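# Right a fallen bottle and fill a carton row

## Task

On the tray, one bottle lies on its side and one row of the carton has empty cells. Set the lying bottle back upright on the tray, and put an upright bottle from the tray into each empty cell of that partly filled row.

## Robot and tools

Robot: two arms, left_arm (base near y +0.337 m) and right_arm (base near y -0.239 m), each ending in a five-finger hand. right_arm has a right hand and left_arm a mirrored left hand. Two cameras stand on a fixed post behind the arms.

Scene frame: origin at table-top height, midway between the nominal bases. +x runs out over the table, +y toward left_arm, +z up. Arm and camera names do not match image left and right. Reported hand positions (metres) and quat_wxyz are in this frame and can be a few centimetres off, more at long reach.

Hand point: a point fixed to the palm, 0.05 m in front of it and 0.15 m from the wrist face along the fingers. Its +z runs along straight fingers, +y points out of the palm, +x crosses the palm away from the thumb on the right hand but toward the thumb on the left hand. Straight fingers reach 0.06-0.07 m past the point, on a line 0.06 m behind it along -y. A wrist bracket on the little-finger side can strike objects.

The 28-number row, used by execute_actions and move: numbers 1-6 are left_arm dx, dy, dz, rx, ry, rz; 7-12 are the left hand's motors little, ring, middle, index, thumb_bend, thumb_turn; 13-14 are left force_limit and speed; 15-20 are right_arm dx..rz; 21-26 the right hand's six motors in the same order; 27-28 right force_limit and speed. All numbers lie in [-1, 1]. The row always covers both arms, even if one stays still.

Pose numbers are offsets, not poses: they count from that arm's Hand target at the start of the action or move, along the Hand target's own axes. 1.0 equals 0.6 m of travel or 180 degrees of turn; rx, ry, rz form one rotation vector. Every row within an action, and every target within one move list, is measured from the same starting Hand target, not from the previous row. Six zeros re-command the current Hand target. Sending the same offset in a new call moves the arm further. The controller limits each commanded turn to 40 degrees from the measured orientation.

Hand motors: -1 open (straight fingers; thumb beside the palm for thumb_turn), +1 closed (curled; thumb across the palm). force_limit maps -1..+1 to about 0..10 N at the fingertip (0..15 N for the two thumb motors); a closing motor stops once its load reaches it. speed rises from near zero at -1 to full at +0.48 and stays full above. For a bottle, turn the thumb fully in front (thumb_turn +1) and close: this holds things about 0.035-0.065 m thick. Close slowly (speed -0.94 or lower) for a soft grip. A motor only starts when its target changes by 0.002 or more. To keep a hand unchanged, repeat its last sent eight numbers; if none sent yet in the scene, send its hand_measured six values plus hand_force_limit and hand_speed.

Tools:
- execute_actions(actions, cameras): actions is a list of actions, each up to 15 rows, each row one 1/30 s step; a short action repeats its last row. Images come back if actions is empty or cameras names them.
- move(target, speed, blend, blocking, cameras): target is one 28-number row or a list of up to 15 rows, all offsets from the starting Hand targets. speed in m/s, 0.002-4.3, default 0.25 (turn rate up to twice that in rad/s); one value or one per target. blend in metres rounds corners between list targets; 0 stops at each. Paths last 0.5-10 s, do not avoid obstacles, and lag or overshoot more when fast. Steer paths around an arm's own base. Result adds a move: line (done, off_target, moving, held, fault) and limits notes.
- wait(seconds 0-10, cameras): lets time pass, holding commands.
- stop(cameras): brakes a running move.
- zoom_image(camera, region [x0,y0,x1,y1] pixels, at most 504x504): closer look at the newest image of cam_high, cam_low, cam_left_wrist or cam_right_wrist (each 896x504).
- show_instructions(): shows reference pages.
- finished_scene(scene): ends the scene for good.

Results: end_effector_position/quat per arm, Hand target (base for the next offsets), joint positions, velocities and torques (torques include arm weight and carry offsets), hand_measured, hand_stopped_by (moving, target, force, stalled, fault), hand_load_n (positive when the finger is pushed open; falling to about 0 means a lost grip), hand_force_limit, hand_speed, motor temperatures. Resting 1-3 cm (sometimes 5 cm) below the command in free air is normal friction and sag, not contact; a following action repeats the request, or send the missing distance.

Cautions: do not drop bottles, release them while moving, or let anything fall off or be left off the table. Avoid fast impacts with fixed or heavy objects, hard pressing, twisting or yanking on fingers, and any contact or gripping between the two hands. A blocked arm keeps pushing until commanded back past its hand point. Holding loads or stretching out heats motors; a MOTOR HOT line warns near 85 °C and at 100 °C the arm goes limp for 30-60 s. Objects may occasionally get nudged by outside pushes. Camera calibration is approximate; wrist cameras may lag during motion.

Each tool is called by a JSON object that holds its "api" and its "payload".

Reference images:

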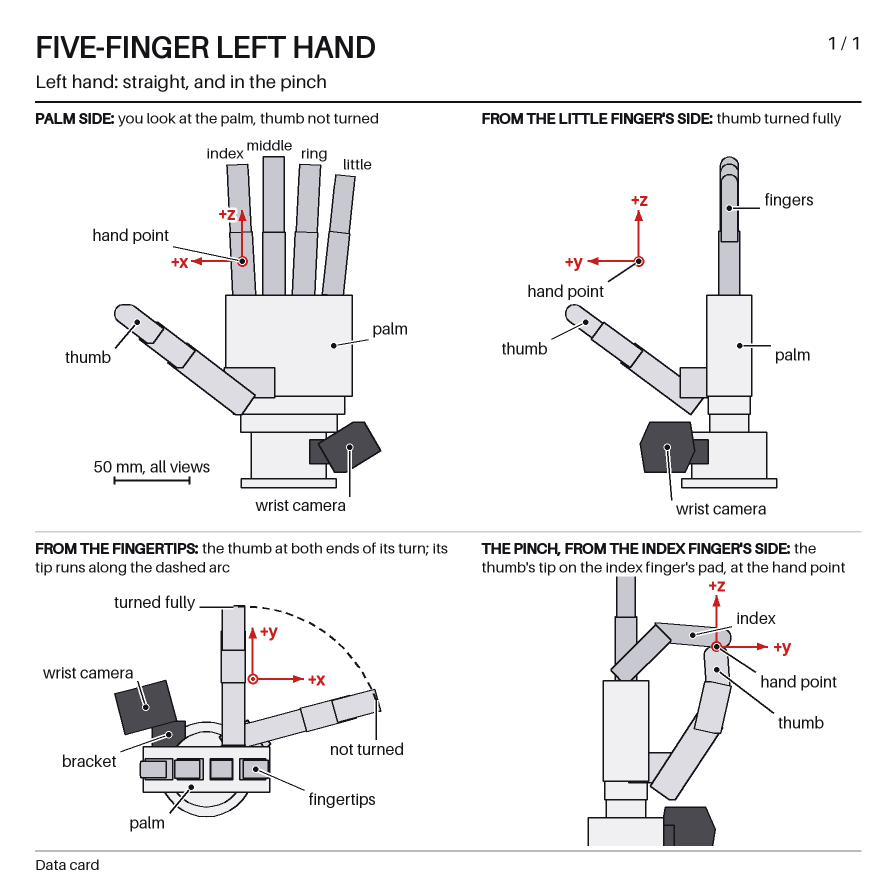

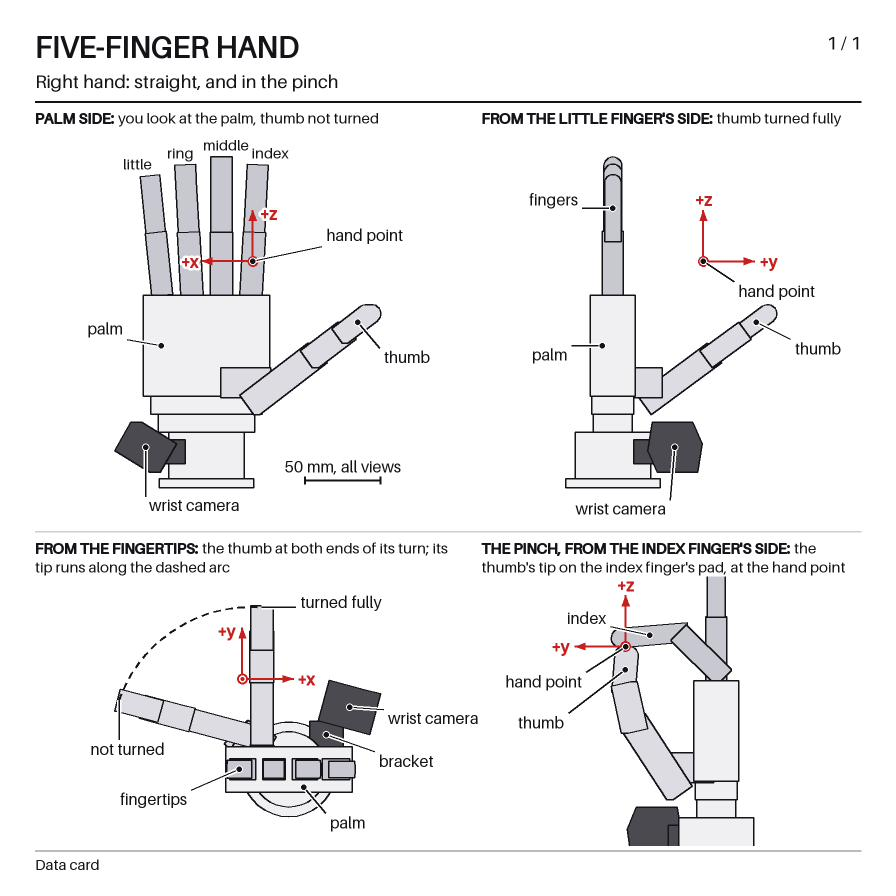

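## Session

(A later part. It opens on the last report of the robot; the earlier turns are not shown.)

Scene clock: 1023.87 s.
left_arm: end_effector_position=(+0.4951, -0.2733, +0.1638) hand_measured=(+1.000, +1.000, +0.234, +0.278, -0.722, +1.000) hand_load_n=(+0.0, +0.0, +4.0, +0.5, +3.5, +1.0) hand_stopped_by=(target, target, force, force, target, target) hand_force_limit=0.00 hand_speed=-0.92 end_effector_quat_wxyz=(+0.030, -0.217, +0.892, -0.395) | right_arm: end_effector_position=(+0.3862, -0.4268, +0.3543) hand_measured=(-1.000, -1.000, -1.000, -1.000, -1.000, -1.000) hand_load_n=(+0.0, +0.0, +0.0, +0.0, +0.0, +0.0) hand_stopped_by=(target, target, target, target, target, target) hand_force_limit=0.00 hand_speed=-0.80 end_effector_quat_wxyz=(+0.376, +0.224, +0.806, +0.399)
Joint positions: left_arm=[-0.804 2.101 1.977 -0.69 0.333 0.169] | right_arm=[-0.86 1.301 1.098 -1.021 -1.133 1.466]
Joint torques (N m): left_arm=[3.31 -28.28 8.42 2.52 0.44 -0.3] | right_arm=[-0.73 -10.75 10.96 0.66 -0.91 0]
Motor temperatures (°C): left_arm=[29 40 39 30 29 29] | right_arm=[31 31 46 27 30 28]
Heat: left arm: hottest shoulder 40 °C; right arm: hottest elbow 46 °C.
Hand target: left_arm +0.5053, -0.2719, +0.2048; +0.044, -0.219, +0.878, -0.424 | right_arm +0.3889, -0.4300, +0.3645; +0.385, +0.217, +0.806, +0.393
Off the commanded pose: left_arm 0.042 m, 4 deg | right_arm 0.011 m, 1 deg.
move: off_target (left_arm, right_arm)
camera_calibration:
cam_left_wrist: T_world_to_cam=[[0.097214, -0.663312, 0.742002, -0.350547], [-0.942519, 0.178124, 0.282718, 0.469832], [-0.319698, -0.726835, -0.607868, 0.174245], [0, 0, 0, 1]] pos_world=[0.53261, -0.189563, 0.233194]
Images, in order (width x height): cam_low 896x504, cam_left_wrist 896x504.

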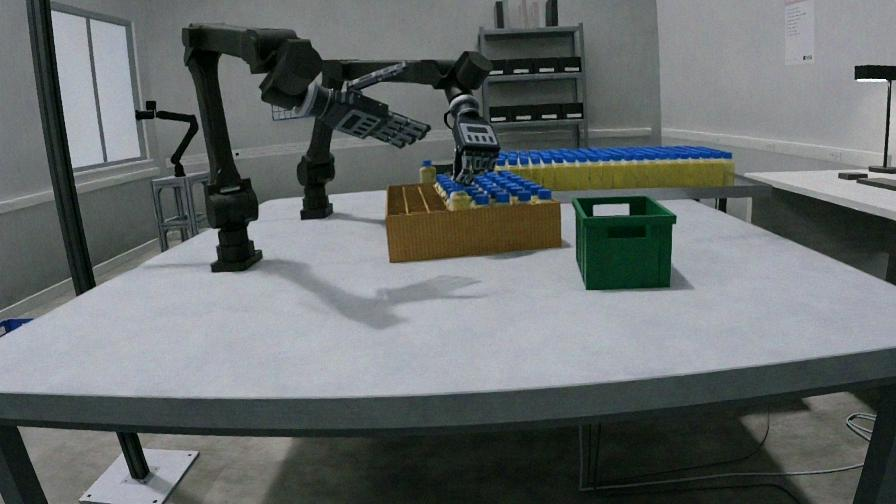

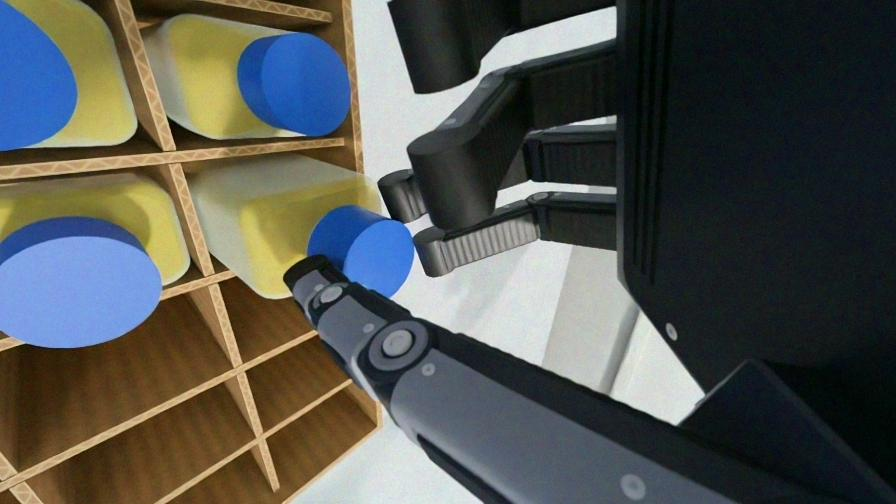

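{"api": "move", "payload": {"target": [-0.0158,0.0365,0.032,0,0,0,1,1,0.45,0.45,-0.72,1,0,-0.92,0,0,0,0,0,0,-1,-1,-1,-1,-1,-1,0,-0.8], "cameras": ["cam_left_wrist", "cam_low"], "speed": 0.05}}

{"api": "zoom_image", "payload": {"camera": "cam_left_wrist", "region": [100, 60, 448, 330]}}

{"api": "zoom_image", "payload": {"camera": "cam_low", "region": [430, 140, 500, 220]}}

Scene clock: 1029.50 s.
left_arm: end_effector_position=(+0.5015, -0.2716, +0.1524) hand_measured=(+1.000, +1.000, +0.236, +0.278, -0.720, +1.000) hand_load_n=(+0.0, +0.0, +0.0, +0.0, +0.0, +0.0) hand_stopped_by=(target, target, force, force, target, target) hand_force_limit=0.00 hand_speed=-0.92 end_effector_quat_wxyz=(+0.034, -0.216, +0.887, -0.406) | right_arm: end_effector_position=(+0.3862, -0.4268, +0.3543) hand_measured=(-1.000, -1.000, -1.000, -1.000, -1.000, -1.000) hand_load_n=(+0.0, +0.0, +0.0, +0.0, +0.0, +0.0) hand_stopped_by=(target, target, target, target, target, target) hand_force_limit=0.00 hand_speed=-0.80 end_effector_quat_wxyz=(+0.376, +0.224, +0.806, +0.399)
Joint positions: left_arm=[-0.795 2.099 1.933 -0.621 0.341 0.169] | right_arm=[-0.86 1.301 1.098 -1.021 -1.133 1.466]
Joint torques (N m): left_arm=[3.14 -25.52 8.23 2.48 0.34 -0.22] | right_arm=[-0.56 -10.93 11 0.61 -0.91 0]
Heat: left arm: hottest shoulder 41 °C; right arm: hottest elbow 46 °C.
Hand target: left_arm +0.5111, -0.2700, +0.1748; +0.044, -0.219, +0.878, -0.424 | right_arm +0.3889, -0.4300, +0.3645; +0.385, +0.217, +0.806, +0.393
Off the commanded pose: left_arm 0.025 m, 3 deg | right_arm 0.011 m, 1 deg.
move: off_target (left_arm, right_arm)
camera_calibration:
cam_left_wrist: T_world_to_cam=[[0.0887052, -0.646015, 0.758153, -0.33502], [-0.947122, 0.18094, 0.264993, 0.484447], [-0.30837, -0.741569, -0.595805, 0.159045], [0, 0, 0, 1]] pos_world=[0.537594, -0.186141, 0.220381]
Images, in order (width x height): cam_low 896x504, cam_left_wrist 896x504.

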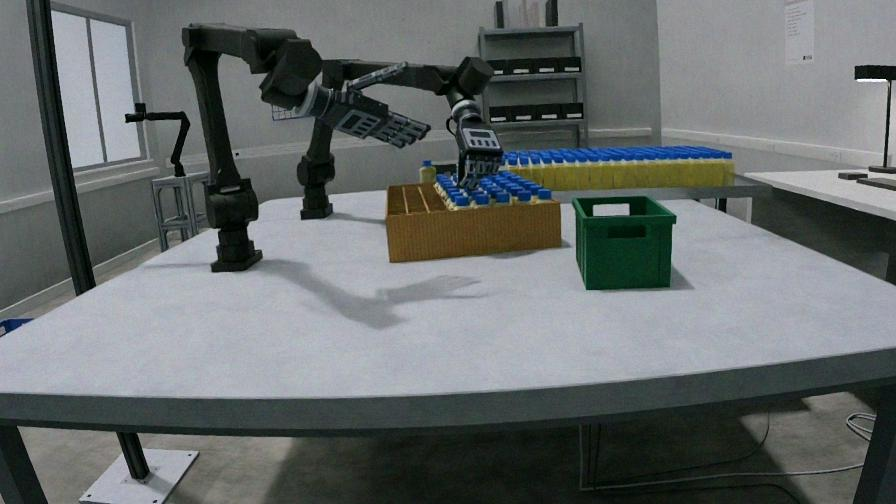

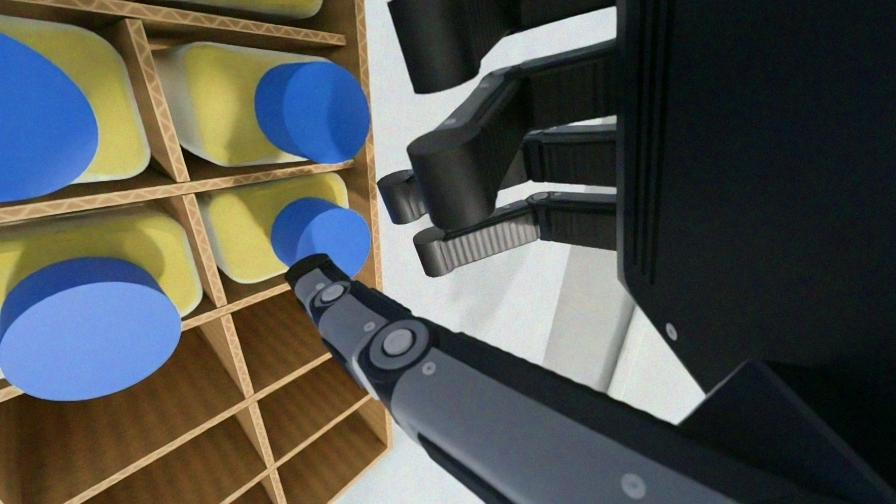

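Scaled by 1.448 from the camera's 896x504 image, which has a finer 1280x720 frame.

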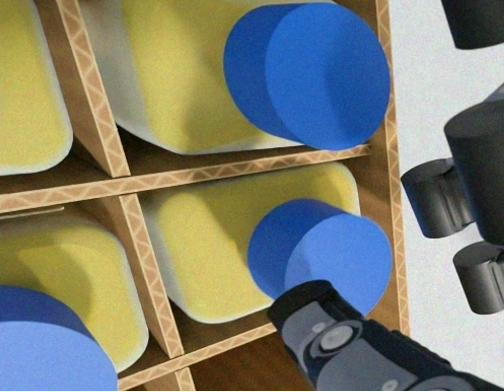

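Scaled by 6.300 from the camera's 896x504 image, which has a finer 1280x720 frame.

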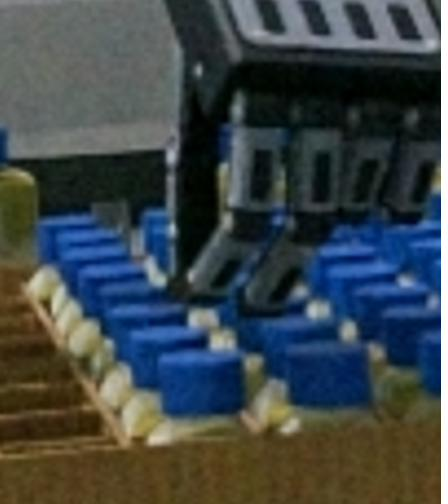

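{"api": "move", "payload": {"target": [0.018,-0.127,-0.106,0,0,0,1,1,-0.3,-0.3,-0.85,1,0,-0.2,0,0,0,0,0,0,-1,-1,-1,-1,-1,-1,0,-0.8], "cameras": ["all"], "speed": 0.15}}

{"api": "zoom_image", "payload": {"camera": "cam_left_wrist", "region": [0, 0, 448, 400]}}

Scene clock: 1033.80 s.
left_arm: end_effector_position=(+0.5013, -0.2715, +0.2493) hand_measured=(+1.000, +1.000, -0.300, -0.300, -0.850, +1.000) hand_load_n=(+0.0, +0.0, +0.0, +0.0, +0.0, +0.0) hand_stopped_by=(target, target, target, target, target, target) hand_force_limit=0.00 hand_speed=-0.20 end_effector_quat_wxyz=(+0.036, -0.214, +0.886, -0.410) | right_arm: end_effector_position=(+0.3862, -0.4268, +0.3543) hand_measured=(-1.000, -1.000, -1.000, -1.000, -1.000, -1.000) hand_load_n=(+0.0, +0.0, +0.0, +0.0, +0.0, +0.0) hand_stopped_by=(target, target, target, target, target, target) hand_force_limit=0.00 hand_speed=-0.80 end_effector_quat_wxyz=(+0.376, +0.224, +0.806, +0.399)
Joint positions: left_arm=[-0.795 2.077 2.148 -0.849 0.341 0.169] | right_arm=[-0.86 1.301 1.098 -1.021 -1.133 1.466]
Joint torques (N m): left_arm=[3.31 -24.06 11.28 1.07 0.32 -0.28] | right_arm=[-0.73 -10.99 11 0.65 -0.9 0]
Heat: left arm: hottest shoulder 40 °C; right arm: hottest elbow 46 °C.
Hand target: left_arm +0.5112, -0.2698, +0.2748; +0.044, -0.219, +0.878, -0.424 | right_arm +0.3889, -0.4300, +0.3645; +0.385, +0.217, +0.806, +0.393
Off the commanded pose: left_arm 0.027 m, 2 deg | right_arm 0.011 m, 1 deg.
move: off_target (left_arm, right_arm)
camera_calibration:
cam_left_wrist: T_world_to_cam=[[0.0834943, -0.640747, 0.763198, -0.40563], [-0.948811, 0.182992, 0.257432, 0.46199], [-0.304608, -0.745625, -0.592669, 0.212992], [0, 0, 0, 1]] pos_world=[0.537088, -0.185635, 0.316879]

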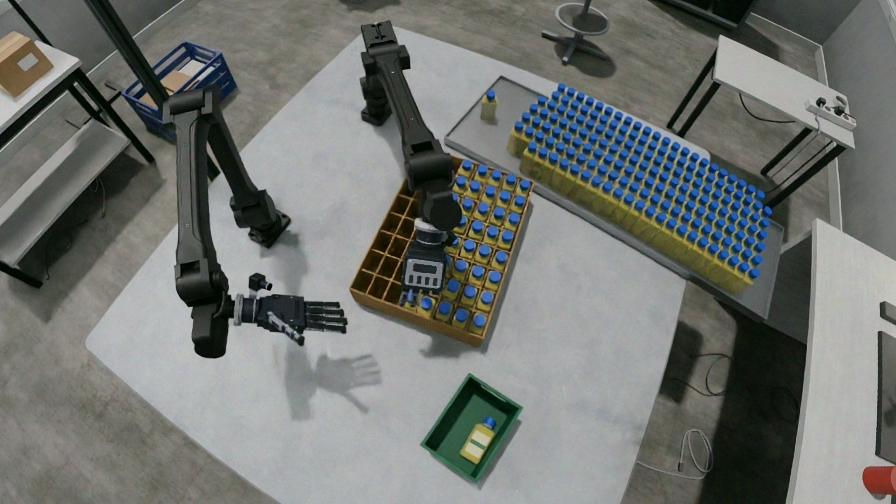

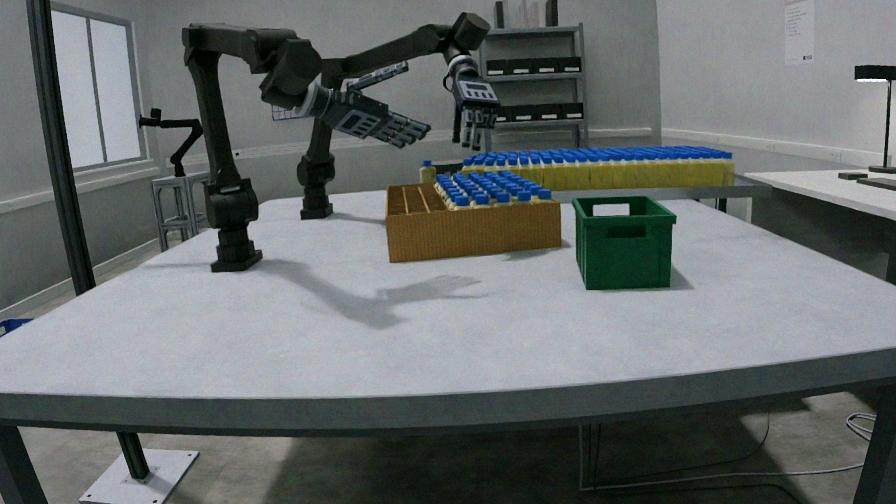

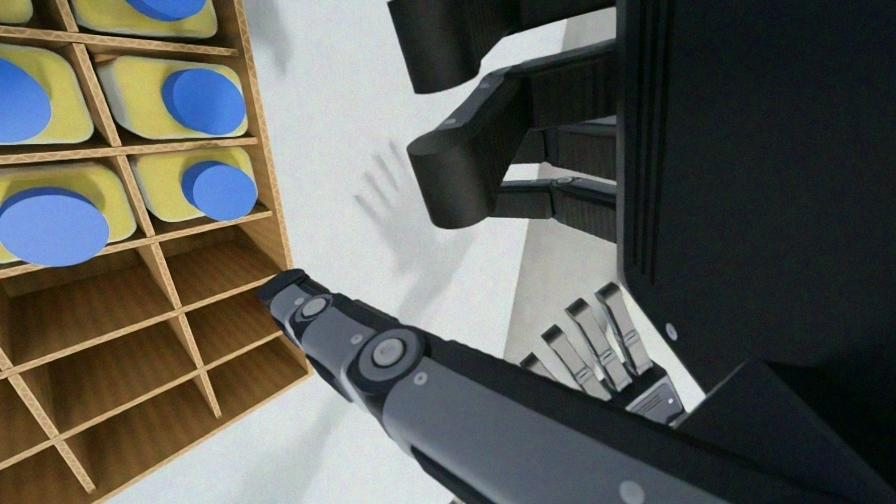

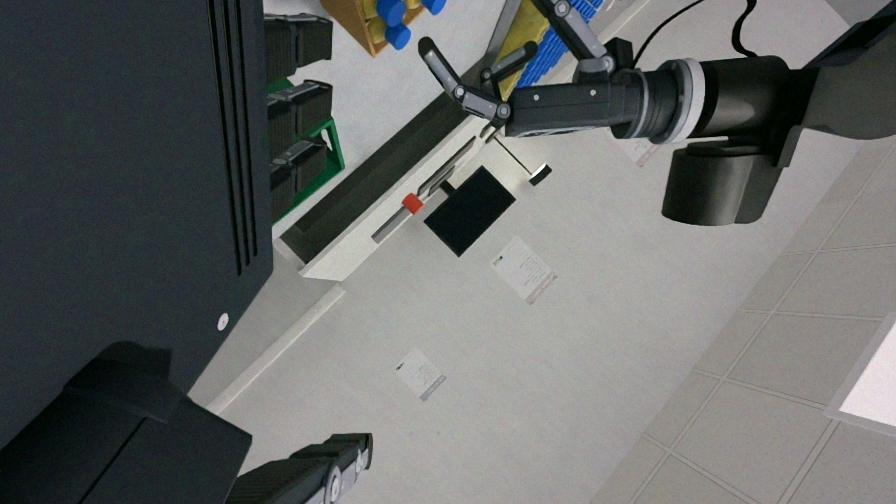

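Scaled by 1.125 from the camera's 896x504 image, which has a finer 1280x720 frame.

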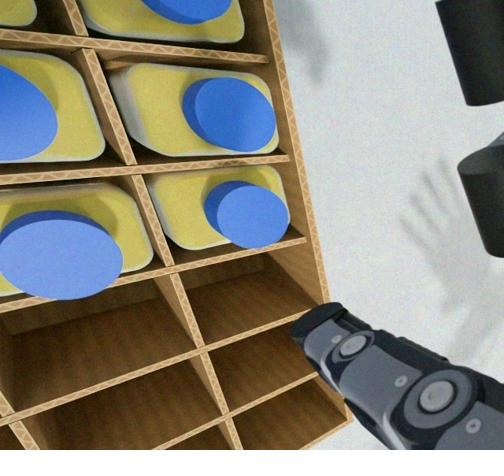

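{"api": "zoom_image", "payload": {"camera": "cam_high", "region": [440, 70, 600, 210]}}

{"api": "zoom_image", "payload": {"camera": "cam_low", "region": [380, 120, 600, 270]}}

Scaled by 3.150 from the camera's 896x504 image, which has a finer 1280x720 frame.

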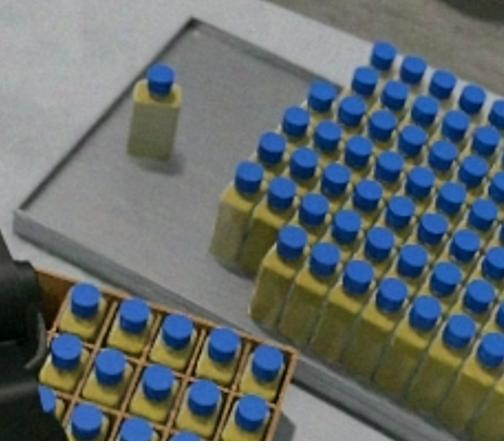

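Scaled by 2.291 from the camera's 896x504 image, which has a finer 1280x720 frame.

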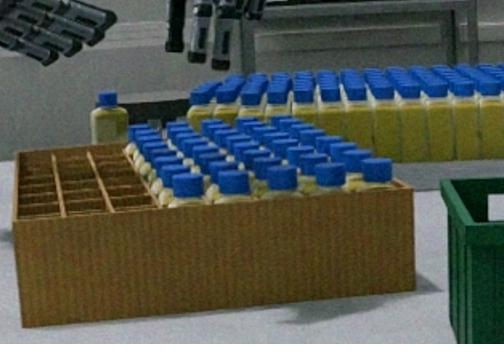

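{"api": "finished_scene", "payload": {"scene": 1}}

The scene is finished: the task was done.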